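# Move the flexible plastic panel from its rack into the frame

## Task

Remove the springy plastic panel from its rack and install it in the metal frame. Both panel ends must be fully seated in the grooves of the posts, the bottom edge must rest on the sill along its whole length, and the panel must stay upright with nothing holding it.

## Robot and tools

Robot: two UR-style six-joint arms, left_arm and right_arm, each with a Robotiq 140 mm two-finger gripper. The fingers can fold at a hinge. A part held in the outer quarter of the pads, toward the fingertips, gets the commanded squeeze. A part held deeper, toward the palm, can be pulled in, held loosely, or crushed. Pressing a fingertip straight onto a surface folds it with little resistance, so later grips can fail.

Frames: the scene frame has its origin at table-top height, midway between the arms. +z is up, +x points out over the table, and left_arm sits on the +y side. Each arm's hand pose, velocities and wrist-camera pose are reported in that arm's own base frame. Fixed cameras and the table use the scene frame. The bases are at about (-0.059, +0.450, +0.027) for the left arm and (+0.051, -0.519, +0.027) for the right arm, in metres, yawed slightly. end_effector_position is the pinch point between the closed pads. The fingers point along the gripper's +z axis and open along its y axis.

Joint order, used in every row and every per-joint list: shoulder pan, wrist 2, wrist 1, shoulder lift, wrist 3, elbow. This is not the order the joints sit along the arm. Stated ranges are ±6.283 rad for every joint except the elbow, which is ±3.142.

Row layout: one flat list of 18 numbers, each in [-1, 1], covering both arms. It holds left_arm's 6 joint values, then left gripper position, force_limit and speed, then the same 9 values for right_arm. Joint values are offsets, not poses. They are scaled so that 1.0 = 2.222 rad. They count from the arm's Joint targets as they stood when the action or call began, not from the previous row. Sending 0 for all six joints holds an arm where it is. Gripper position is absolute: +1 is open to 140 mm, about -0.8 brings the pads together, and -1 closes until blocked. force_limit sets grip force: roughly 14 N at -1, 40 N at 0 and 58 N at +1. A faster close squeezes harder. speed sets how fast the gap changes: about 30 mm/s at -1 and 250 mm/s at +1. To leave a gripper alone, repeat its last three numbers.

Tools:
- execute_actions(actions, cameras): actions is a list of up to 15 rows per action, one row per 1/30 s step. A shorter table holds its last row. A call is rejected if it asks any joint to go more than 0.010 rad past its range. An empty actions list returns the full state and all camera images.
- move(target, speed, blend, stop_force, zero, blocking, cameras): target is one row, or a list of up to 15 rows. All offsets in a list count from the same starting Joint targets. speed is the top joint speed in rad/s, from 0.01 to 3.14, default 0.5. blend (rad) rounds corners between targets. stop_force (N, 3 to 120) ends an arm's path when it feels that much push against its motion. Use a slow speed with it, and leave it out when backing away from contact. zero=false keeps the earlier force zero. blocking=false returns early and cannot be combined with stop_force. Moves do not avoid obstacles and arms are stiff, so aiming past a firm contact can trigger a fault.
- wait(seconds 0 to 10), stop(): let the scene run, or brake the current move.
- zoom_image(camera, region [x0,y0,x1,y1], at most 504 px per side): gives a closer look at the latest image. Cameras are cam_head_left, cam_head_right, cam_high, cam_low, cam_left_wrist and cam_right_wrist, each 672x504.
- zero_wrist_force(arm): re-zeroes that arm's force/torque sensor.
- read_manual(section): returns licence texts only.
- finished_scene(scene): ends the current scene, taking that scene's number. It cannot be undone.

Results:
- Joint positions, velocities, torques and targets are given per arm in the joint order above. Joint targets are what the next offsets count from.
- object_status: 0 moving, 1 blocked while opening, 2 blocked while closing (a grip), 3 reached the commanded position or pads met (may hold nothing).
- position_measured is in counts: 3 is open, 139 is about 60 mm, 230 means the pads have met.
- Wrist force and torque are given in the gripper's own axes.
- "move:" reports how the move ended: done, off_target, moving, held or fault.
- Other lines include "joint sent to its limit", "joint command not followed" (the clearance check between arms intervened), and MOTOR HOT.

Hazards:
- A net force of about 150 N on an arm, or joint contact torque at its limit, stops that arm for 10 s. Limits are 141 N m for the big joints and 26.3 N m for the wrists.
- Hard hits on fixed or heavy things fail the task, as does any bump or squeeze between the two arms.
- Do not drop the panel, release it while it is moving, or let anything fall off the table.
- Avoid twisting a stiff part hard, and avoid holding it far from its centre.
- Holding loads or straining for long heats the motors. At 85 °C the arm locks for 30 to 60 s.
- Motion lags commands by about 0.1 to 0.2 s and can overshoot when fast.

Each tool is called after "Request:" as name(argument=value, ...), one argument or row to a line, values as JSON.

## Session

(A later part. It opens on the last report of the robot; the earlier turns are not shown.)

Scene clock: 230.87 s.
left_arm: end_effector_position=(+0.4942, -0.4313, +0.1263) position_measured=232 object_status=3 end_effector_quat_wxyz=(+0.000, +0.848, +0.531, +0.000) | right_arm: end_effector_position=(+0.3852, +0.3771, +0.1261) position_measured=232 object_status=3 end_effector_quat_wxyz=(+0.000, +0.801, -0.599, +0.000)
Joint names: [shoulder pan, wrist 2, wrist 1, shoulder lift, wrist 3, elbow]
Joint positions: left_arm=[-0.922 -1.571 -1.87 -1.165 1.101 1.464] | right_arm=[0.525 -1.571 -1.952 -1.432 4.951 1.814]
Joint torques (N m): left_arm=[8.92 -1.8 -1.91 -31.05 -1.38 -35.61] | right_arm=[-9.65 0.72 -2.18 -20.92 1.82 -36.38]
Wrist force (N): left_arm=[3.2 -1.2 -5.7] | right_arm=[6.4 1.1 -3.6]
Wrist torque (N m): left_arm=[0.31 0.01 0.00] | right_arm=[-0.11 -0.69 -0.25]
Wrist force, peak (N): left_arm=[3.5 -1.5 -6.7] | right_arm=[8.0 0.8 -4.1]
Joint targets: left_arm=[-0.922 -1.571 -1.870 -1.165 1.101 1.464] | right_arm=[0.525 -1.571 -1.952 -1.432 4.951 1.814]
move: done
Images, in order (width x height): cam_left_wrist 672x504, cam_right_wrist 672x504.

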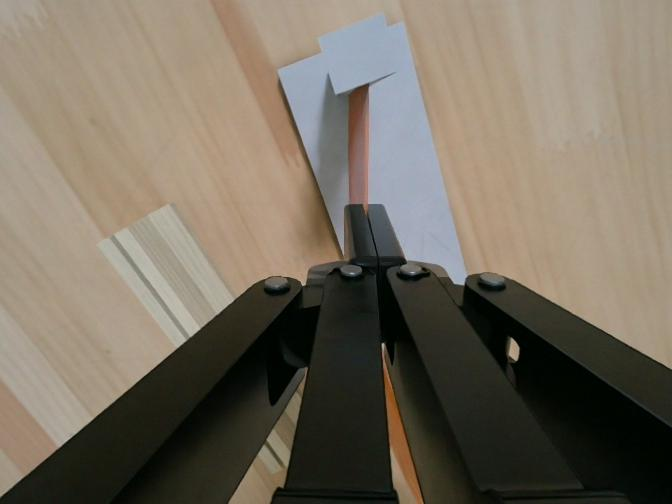

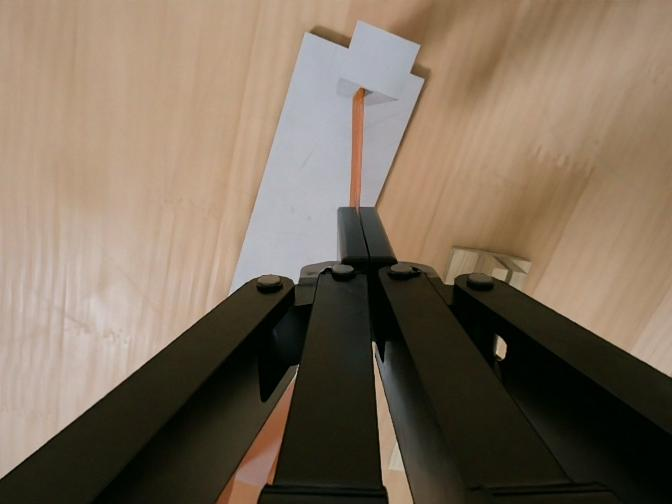

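Request:
move(
  target=[
    [-0.000604,0,-0.000462,-0.001032,-0.000604,0.001494,-1,0.8,-1,0.000555,0,-0.000139,-0.000858,0.000555,0.000997,-1,0.8,-1],
    [0.003709,0,0.002202,0.00492,-0.054797,-0.007122,-1,0.8,-1,-0.004415,0,0.000493,0.003054,0.054091,-0.003548,-1,0.8,-1],
  ],
  speed=[0.02, 0.07],
  stop_force=12,
  cameras=["cam_left_wrist","cam_right_wrist","cam_low"],
)

Request:
zoom_image(
  camera="cam_left_wrist",
  region=[300, 0, 440, 130],
)

Request:
zoom_image(
  camera="cam_right_wrist",
  region=[280, 0, 420, 130],
)

Request:
zoom_image(
  camera="cam_low",
  region=[270, 190, 400, 280],
)

Scene clock: 261.20 s.
left_arm: end_effector_position=(+0.5007, -0.4310, +0.1262) position_measured=232 object_status=3 end_effector_quat_wxyz=(+0.000, +0.811, +0.585, +0.000) | right_arm: end_effector_position=(+0.3915, +0.3747, +0.1261) position_measured=232 object_status=3 end_effector_quat_wxyz=(+0.000, +0.760, -0.650, +0.000)
Joint names: [shoulder pan, wrist 2, wrist 1, shoulder lift, wrist 3, elbow]
Joint positions: left_arm=[-0.914 -1.571 -1.865 -1.154 0.979 1.448] | right_arm=[0.515 -1.571 -1.951 -1.425 5.071 1.806]
Joint torques (N m): left_arm=[8.7 -1.84 -1.8 -31.15 -1.26 -35.86] | right_arm=[-9.28 -1.09 -1.72 -20.69 1.96 -36.08]
Wrist force (N): left_arm=[2.3 -0.4 -5.8] | right_arm=[5.9 0.0 -3.9]
Wrist torque (N m): left_arm=[0.27 0.00 0.06] | right_arm=[-0.04 -0.75 -0.32]
Wrist force, peak (N): left_arm=[3.2 -1.1 -7.3] | right_arm=[6.4 0.7 -5.9]
Joint targets: left_arm=[-0.914 -1.571 -1.865 -1.154 0.979 1.448] | right_arm=[0.515 -1.571 -1.951 -1.425 5.071 1.806]
move: done
Images, in order (width x height): cam_low 672x504, cam_left_wrist 672x504, cam_right_wrist 672x504.

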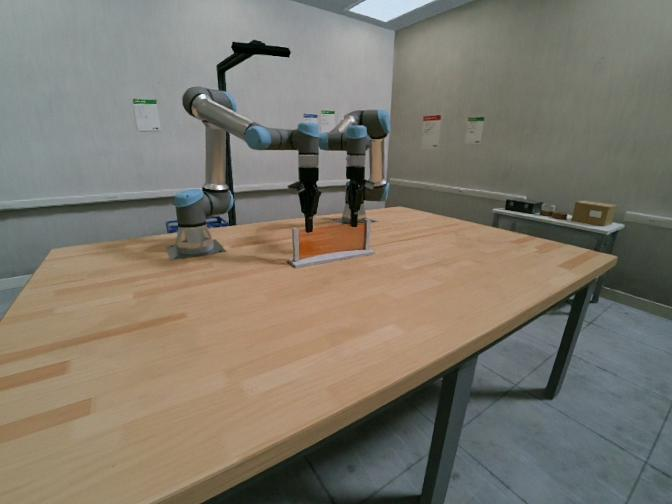

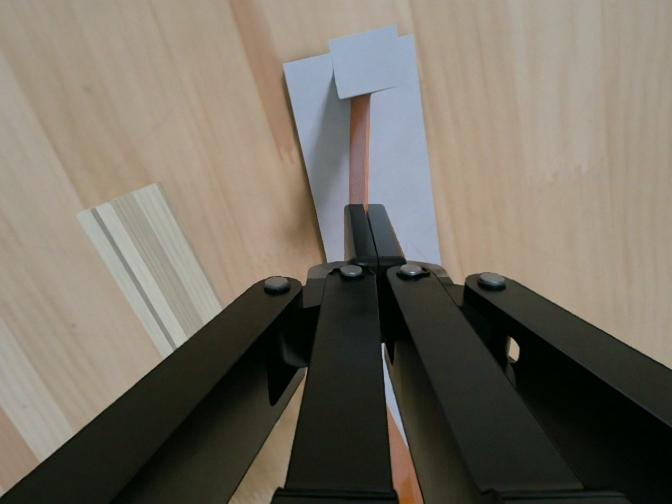

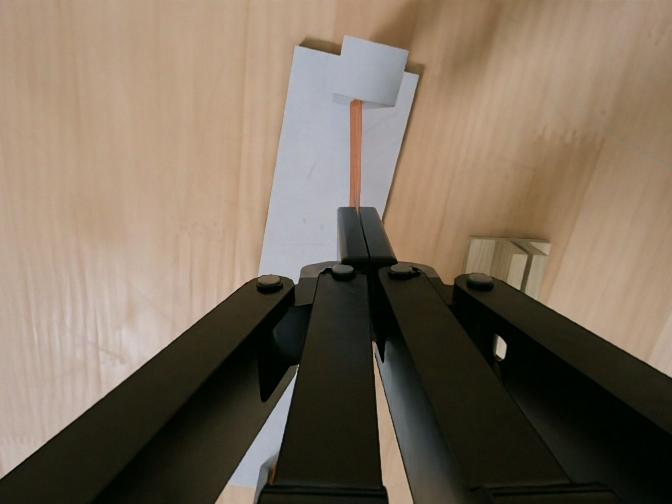

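Scaled by 3.600 from the camera's 672x504 image, which has a finer 960x720 frame.

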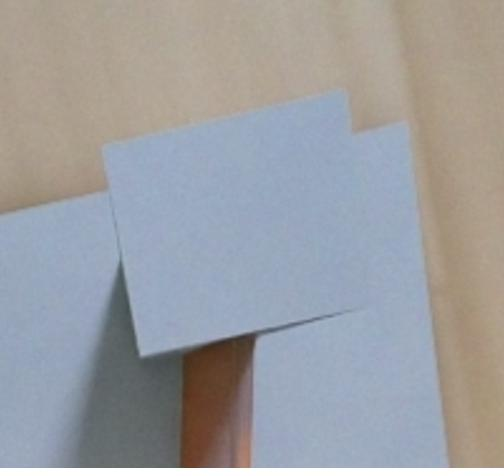

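Scaled by 3.600 from the camera's 672x504 image, which has a finer 960x720 frame.

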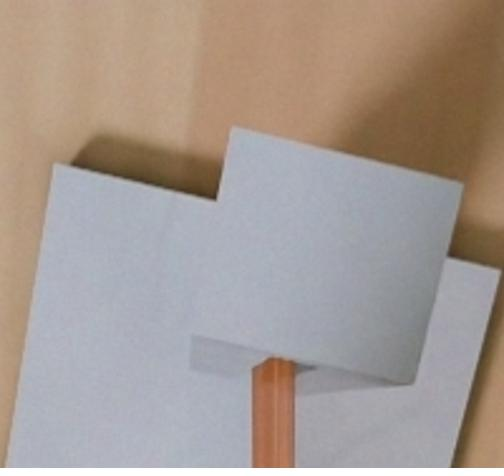

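Scaled by 3.877 from the camera's 672x504 image, which has a finer 960x720 frame.

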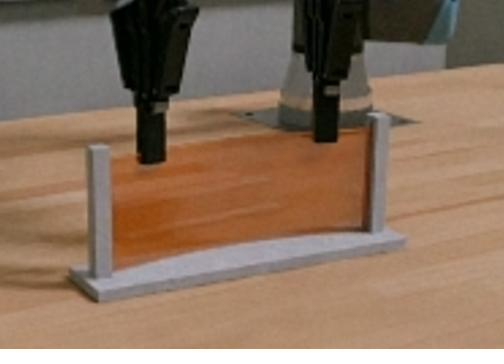

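Request:
move(
  target=[
    [0.003317,0,0.002463,0.005374,-0.041687,-0.007836,-1,0.8,-1,-0.003171,0,0.000696,0.004103,0.041833,-0.004799,-1,0.8,-1],
    [0.004878,0,0.003647,0.007958,-0.062629,-0.011605,-1,0.8,-1,-0.004626,0,0.001057,0.006232,0.062881,-0.007288,-1,0.8,-1],
  ],
  speed=0.07,
  stop_force=12,
  cameras=["cam_left_wrist","cam_right_wrist","cam_low"],
)

Request:
zoom_image(
  camera="cam_left_wrist",
  region=[300, 20, 440, 150],
)

Request:
zoom_image(
  camera="cam_right_wrist",
  region=[280, 20, 420, 150],
)

Request:
zoom_image(
  camera="cam_low",
  region=[270, 190, 400, 280],
)

Scene clock: 282.17 s.
left_arm: end_effector_position=(+0.5102, -0.4317, +0.1262) position_measured=232 object_status=3 end_effector_quat_wxyz=(+0.000, +0.765, +0.644, +0.000) | right_arm: end_effector_position=(+0.4007, +0.3737, +0.1261) position_measured=232 object_status=3 end_effector_quat_wxyz=(+0.000, +0.709, -0.705, +0.000)
Joint names: [shoulder pan, wrist 2, wrist 1, shoulder lift, wrist 3, elbow]
Joint positions: left_arm=[-0.903 -1.571 -1.857 -1.136 0.84 1.423] | right_arm=[0.505 -1.571 -1.948 -1.411 5.211 1.789]
Joint torques (N m): left_arm=[8.19 -1.61 -2.2 -32.36 -1.43 -35.79] | right_arm=[-9.4 -1.27 -2.1 -21.31 2.06 -36.6]
Wrist force (N): left_arm=[4.7 -0.7 -5.8] | right_arm=[7.5 0.3 -3.8]
Wrist torque (N m): left_arm=[0.21 -0.08 0.12] | right_arm=[0.00 -0.66 -0.38]
Wrist force, peak (N): left_arm=[4.7 -0.5 -6.6] | right_arm=[7.7 0.0 -4.4]
Joint targets: left_arm=[-0.903 -1.571 -1.857 -1.136 0.840 1.423] | right_arm=[0.505 -1.571 -1.948 -1.411 5.211 1.789]
move: done
Images, in order (width x height): cam_low 672x504, cam_left_wrist 672x504, cam_right_wrist 672x504.

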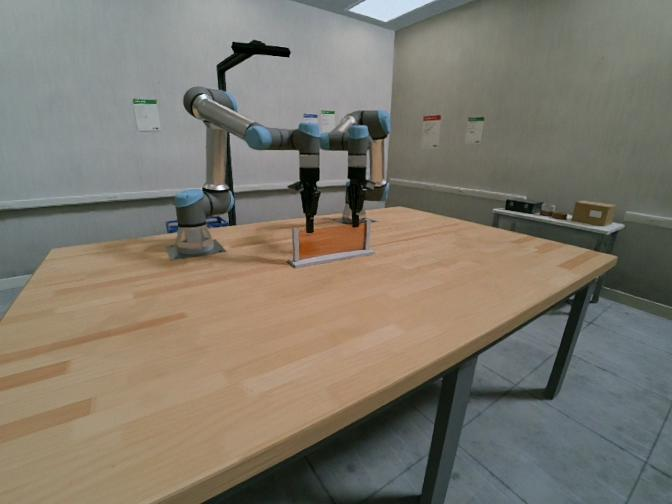

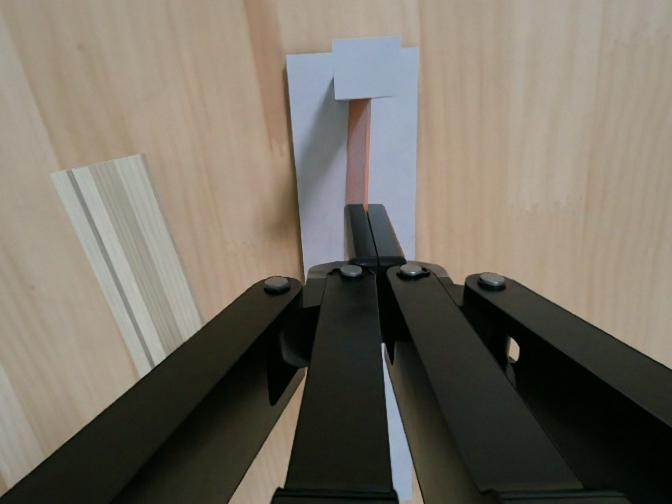

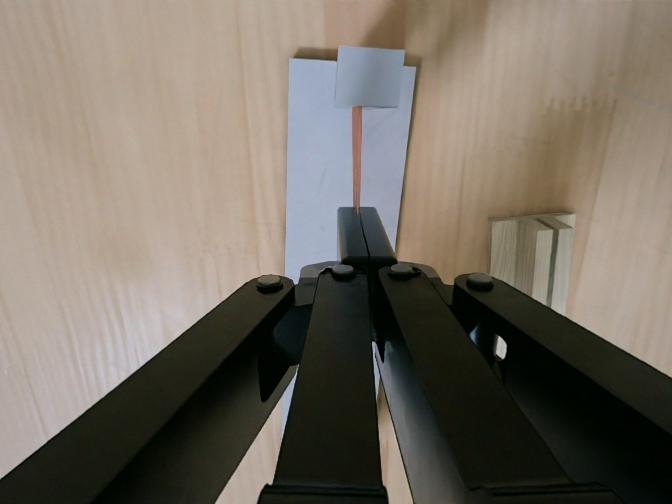

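Scaled by 3.600 from the camera's 672x504 image, which has a finer 960x720 frame.

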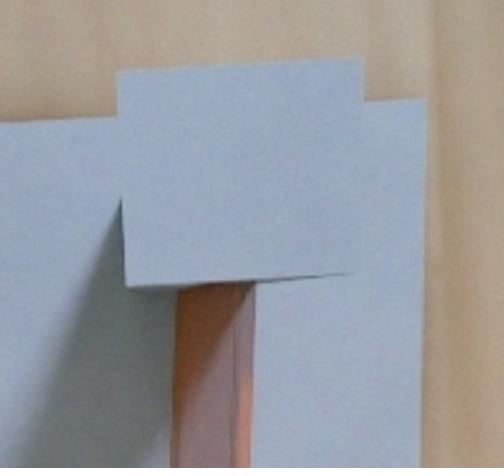

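Scaled by 3.600 from the camera's 672x504 image, which has a finer 960x720 frame.

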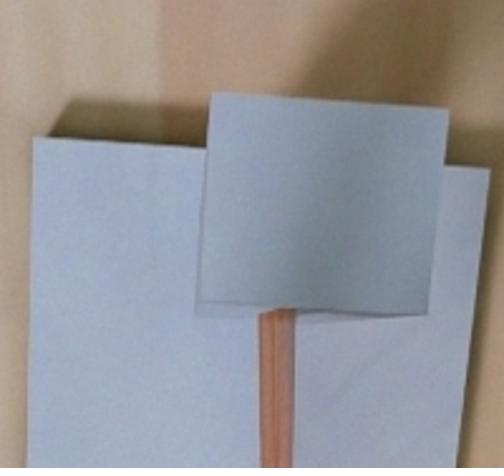

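Scaled by 3.877 from the camera's 672x504 image, which has a finer 960x720 frame.

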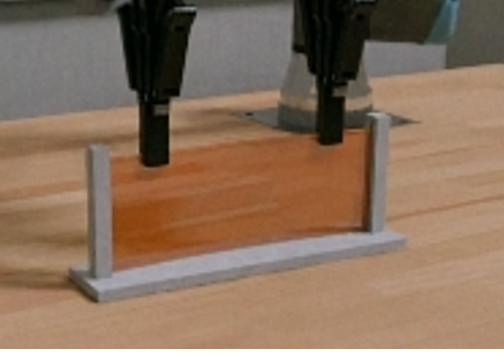

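Request:
move(
  target=[0.000195,0,-0.000106,-0.000232,0.000195,0.000338,-1,0.8,-1,-0.000291,0,-0.000051,-0.000301,-0.000291,0.000352,-1,0.8,-1],
  speed=0.03,
  cameras=[],
)

Request:
move(
  target=[0,0,0,0,0,0,-0.4,0.8,-1,0,0,0,0,0,0,-0.4,0.8,-1],
  speed=0.06,
  cameras=["cam_left_wrist","cam_right_wrist","cam_low"],
)

Request:
zoom_image(
  camera="cam_left_wrist",
  region=[300, 20, 440, 150],
)

Request:
zoom_image(
  camera="cam_right_wrist",
  region=[280, 20, 420, 150],
)

Request:
zoom_image(
  camera="cam_low",
  region=[270, 190, 400, 280],
)

Scene clock: 295.17 s.
left_arm: end_effector_position=(+0.5102, -0.4313, +0.1262) position_measured=232 object_status=3 end_effector_quat_wxyz=(+0.000, +0.765, +0.644, +0.000) | right_arm: end_effector_position=(+0.4007, +0.3733, +0.1261) position_measured=232 object_status=3 end_effector_quat_wxyz=(+0.000, +0.709, -0.705, +0.000)
Joint names: [shoulder pan, wrist 2, wrist 1, shoulder lift, wrist 3, elbow]
Joint positions: left_arm=[-0.903 -1.571 -1.857 -1.137 0.84 1.423] | right_arm=[0.504 -1.571 -1.948 -1.412 5.21 1.79]
Joint torques (N m): left_arm=[10.45 -1.6 -3.7 -55.44 1.12 -8.79] | right_arm=[-10.46 -1.23 -4.65 -33.97 -1.89 -8.79]
Wrist force (N): left_arm=[0.8 -0.2 -6.0] | right_arm=[4.5 -0.1 -3.8]
Wrist torque (N m): left_arm=[0.25 -0.02 0.09] | right_arm=[0.03 -0.79 -0.30]
Wrist force, peak (N): left_arm=[4.8 -0.1 -6.7] | right_arm=[7.6 0.2 -4.4]
Joint targets: left_arm=[-0.903 -1.571 -1.857 -1.137 0.840 1.423] | right_arm=[0.504 -1.571 -1.948 -1.412 5.210 1.790]
move: done
No camera images: "cameras" was empty.

Scene clock: 296.53 s.
left_arm: end_effector_position=(+0.5102, -0.4313, +0.1262) position_measured=179 object_status=0 end_effector_quat_wxyz=(+0.000, +0.765, +0.644, +0.000) | right_arm: end_effector_position=(+0.4007, +0.3733, +0.1261) position_measured=179 object_status=0 end_effector_quat_wxyz=(+0.000, +0.709, -0.705, +0.000)
Joint names: [shoulder pan, wrist 2, wrist 1, shoulder lift, wrist 3, elbow]
Joint positions: left_arm=[-0.903 -1.571 -1.857 -1.137 0.84 1.423] | right_arm=[0.504 -1.571 -1.948 -1.412 5.21 1.79]
Joint torques (N m): left_arm=[10.62 -1.1 -3.68 -60.4 1.37 -21.49] | right_arm=[-11 -1.19 -4.76 -34.47 -2.03 -21.45]
Wrist force (N): left_arm=[-0.5 0.5 -0.5] | right_arm=[3.6 -0.9 1.9]
Wrist torque (N m): left_arm=[0.14 0.07 0.04] | right_arm=[0.08 -0.79 -0.31]
Wrist force, peak (N): left_arm=[0.7 -0.1 -6.4] | right_arm=[4.4 -0.4 -4.4]
Joint targets: left_arm=[-0.903 -1.571 -1.857 -1.137 0.840 1.423] | right_arm=[0.504 -1.571 -1.948 -1.412 5.210 1.790]
move: done
Images, in order (width x height): cam_low 672x504, cam_left_wrist 672x504, cam_right_wrist 672x504.

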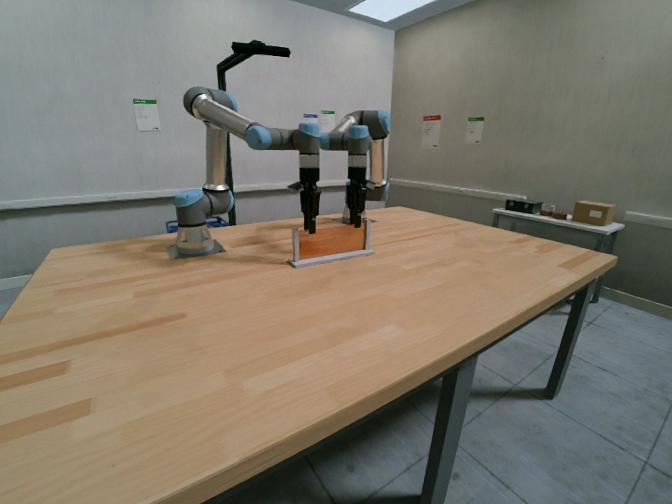

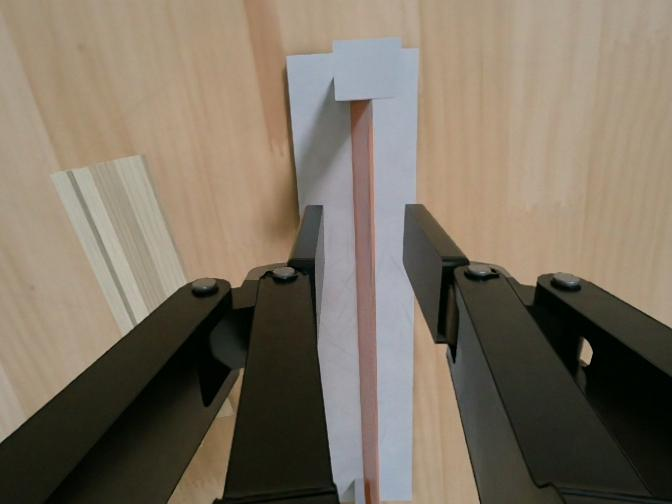

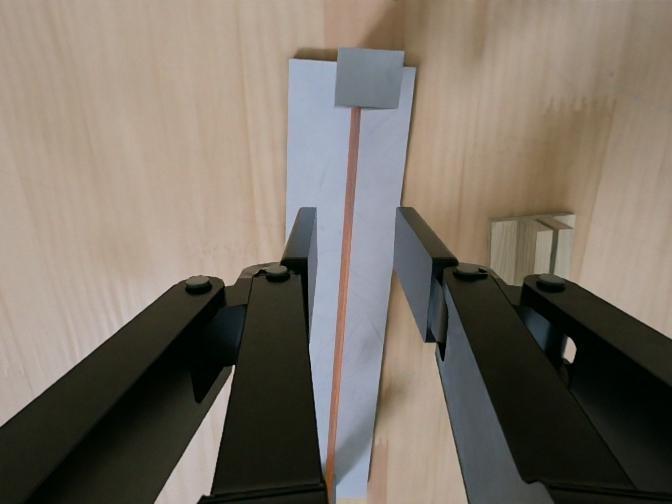

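Scaled by 3.600 from the camera's 672x504 image, which has a finer 960x720 frame.

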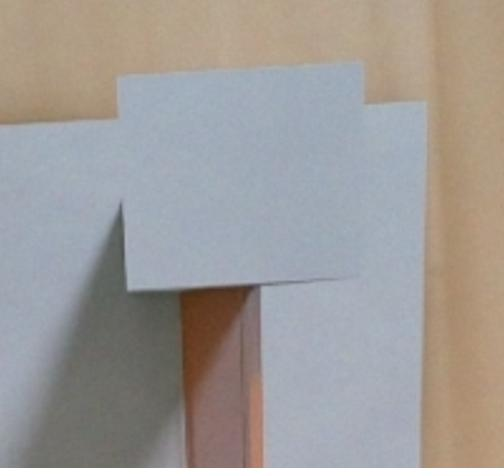

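Scaled by 3.600 from the camera's 672x504 image, which has a finer 960x720 frame.

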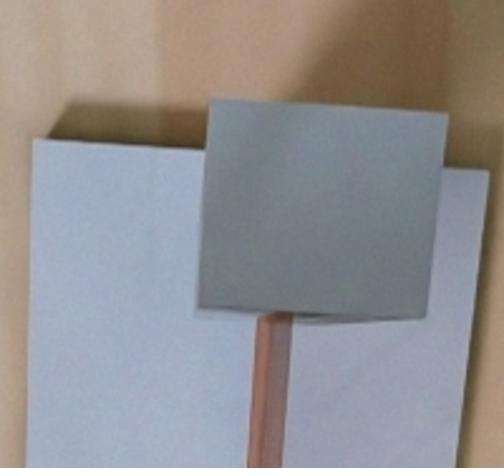

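Scaled by 3.877 from the camera's 672x504 image, which has a finer 960x720 frame.

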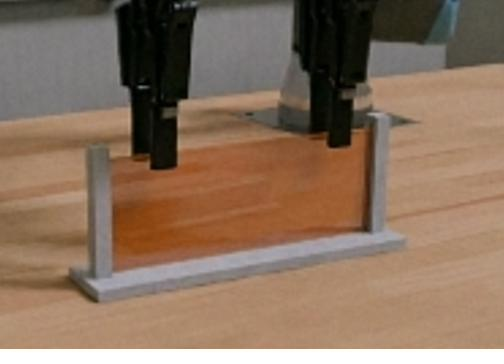

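Request:
move(
  target=[
    [0,0,0.03146,-0.007876,0,-0.023582,-0.4,0.8,-1,0,0,0.034338,-0.010936,0,-0.023402,-0.4,0.8,-1],
    [0,0,0.135644,-0.018317,0,-0.117327,-0.4,0.8,-1,0,0,0.142034,-0.029028,0,-0.113006,-0.4,0.8,-1],
  ],
  speed=[0.15, 0.4],
  blend=[0.01, 0],
  cameras=["cam_left_wrist","cam_right_wrist","cam_low","cam_head_left"],
)

Request:
zoom_image(
  camera="cam_low",
  region=[270, 190, 400, 280],
)

Request:
zoom_image(
  camera="cam_left_wrist",
  region=[280, 60, 430, 220],
)

Request:
zoom_image(
  camera="cam_right_wrist",
  region=[280, 60, 430, 220],
)

Request:
zoom_image(
  camera="cam_head_left",
  region=[300, 230, 450, 310],
)

Scene clock: 306.47 s.
left_arm: end_effector_position=(+0.5103, -0.4314, +0.2497) position_measured=179 object_status=3 end_effector_quat_wxyz=(+0.000, +0.765, +0.644, +0.000) | right_arm: end_effector_position=(+0.4005, +0.3732, +0.2497) position_measured=179 object_status=3 end_effector_quat_wxyz=(+0.000, +0.709, -0.705, +0.000)
Joint names: [shoulder pan, wrist 2, wrist 1, shoulder lift, wrist 3, elbow]
Joint positions: left_arm=[-0.903 -1.571 -1.556 -1.178 0.84 1.163] | right_arm=[0.504 -1.571 -1.633 -1.476 5.21 1.539]
Joint torques (N m): left_arm=[9.5 0.51 -1.17 -59.05 1.13 -37.58] | right_arm=[-9.23 -1.14 -1.62 -34.85 -2.04 -39.1]
Wrist force (N): left_arm=[-0.4 0.6 -0.7] | right_arm=[3.5 -1.0 1.7]
Wrist torque (N m): left_arm=[0.16 0.03 0.02] | right_arm=[0.04 -0.78 -0.30]
Wrist force, peak (N): left_arm=[-0.5 0.4 -1.9] | right_arm=[3.7 -0.4 2.5]
Joint targets: left_arm=[-0.903 -1.571 -1.556 -1.178 0.840 1.163] | right_arm=[0.504 -1.571 -1.633 -1.476 5.210 1.539]
move: done
Images, in order (width x height): cam_head_left 672x504, cam_low 672x504, cam_left_wrist 672x504, cam_right_wrist 672x504.

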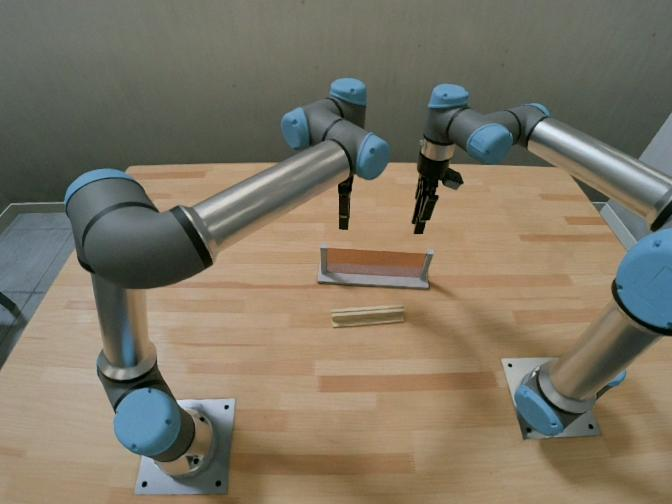

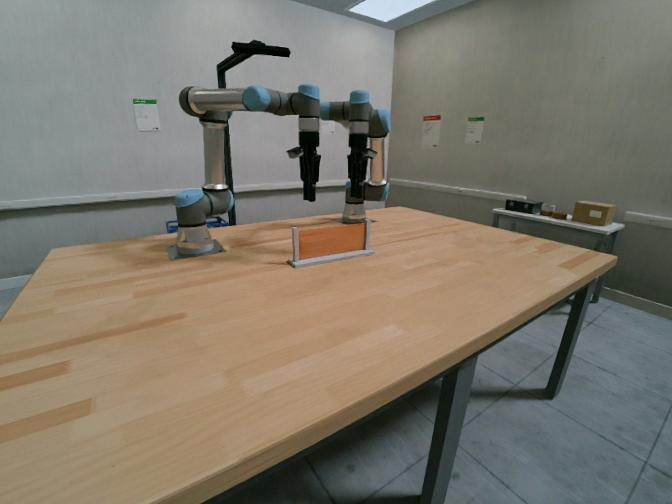

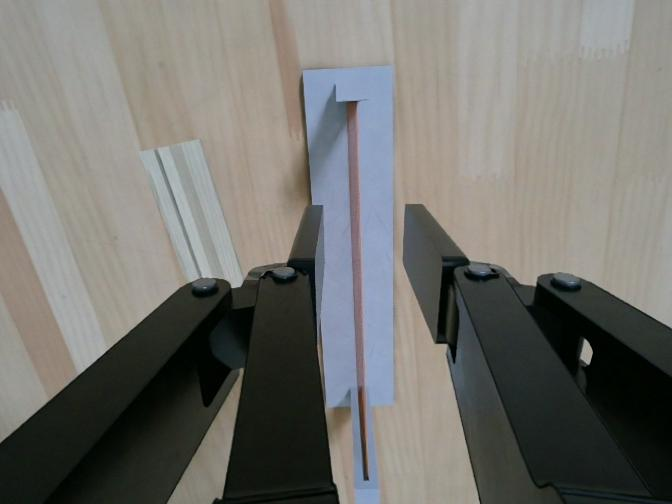

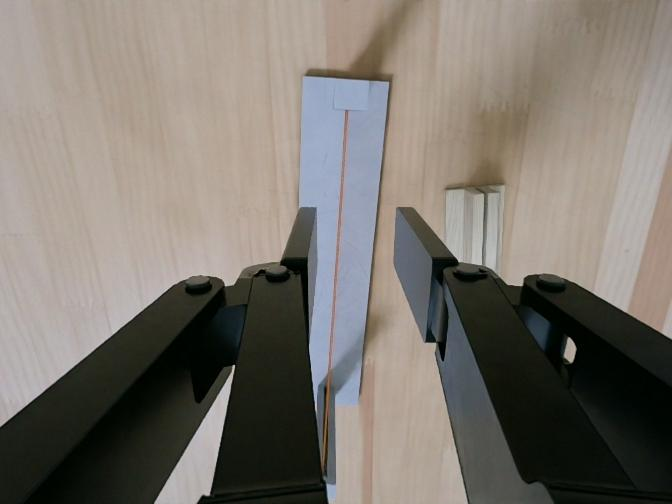

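Scaled by 3.877 from the camera's 672x504 image, which has a finer 960x720 frame.

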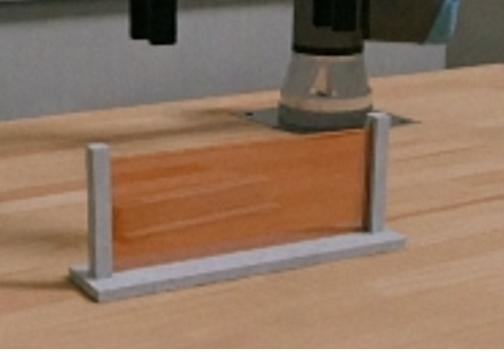

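Scaled by 3.150 from the camera's 672x504 image, which has a finer 960x720 frame.

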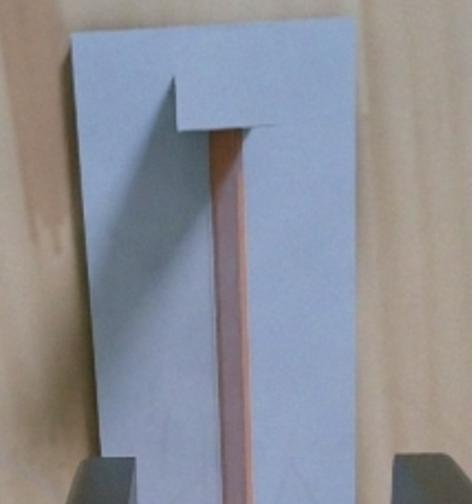

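Scaled by 3.150 from the camera's 672x504 image, which has a finer 960x720 frame.

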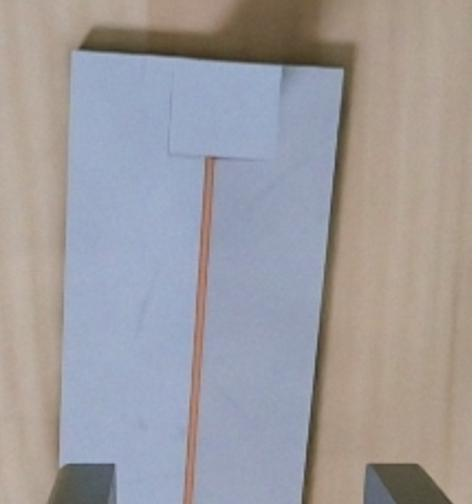

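Scaled by 3.360 from the camera's 672x504 image, which has a finer 960x720 frame.

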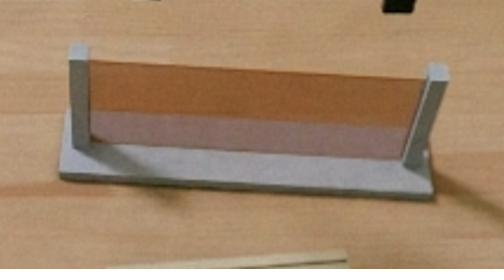

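Request:
finished_scene(
  scene=2,
)

The scene is finished: the task was done.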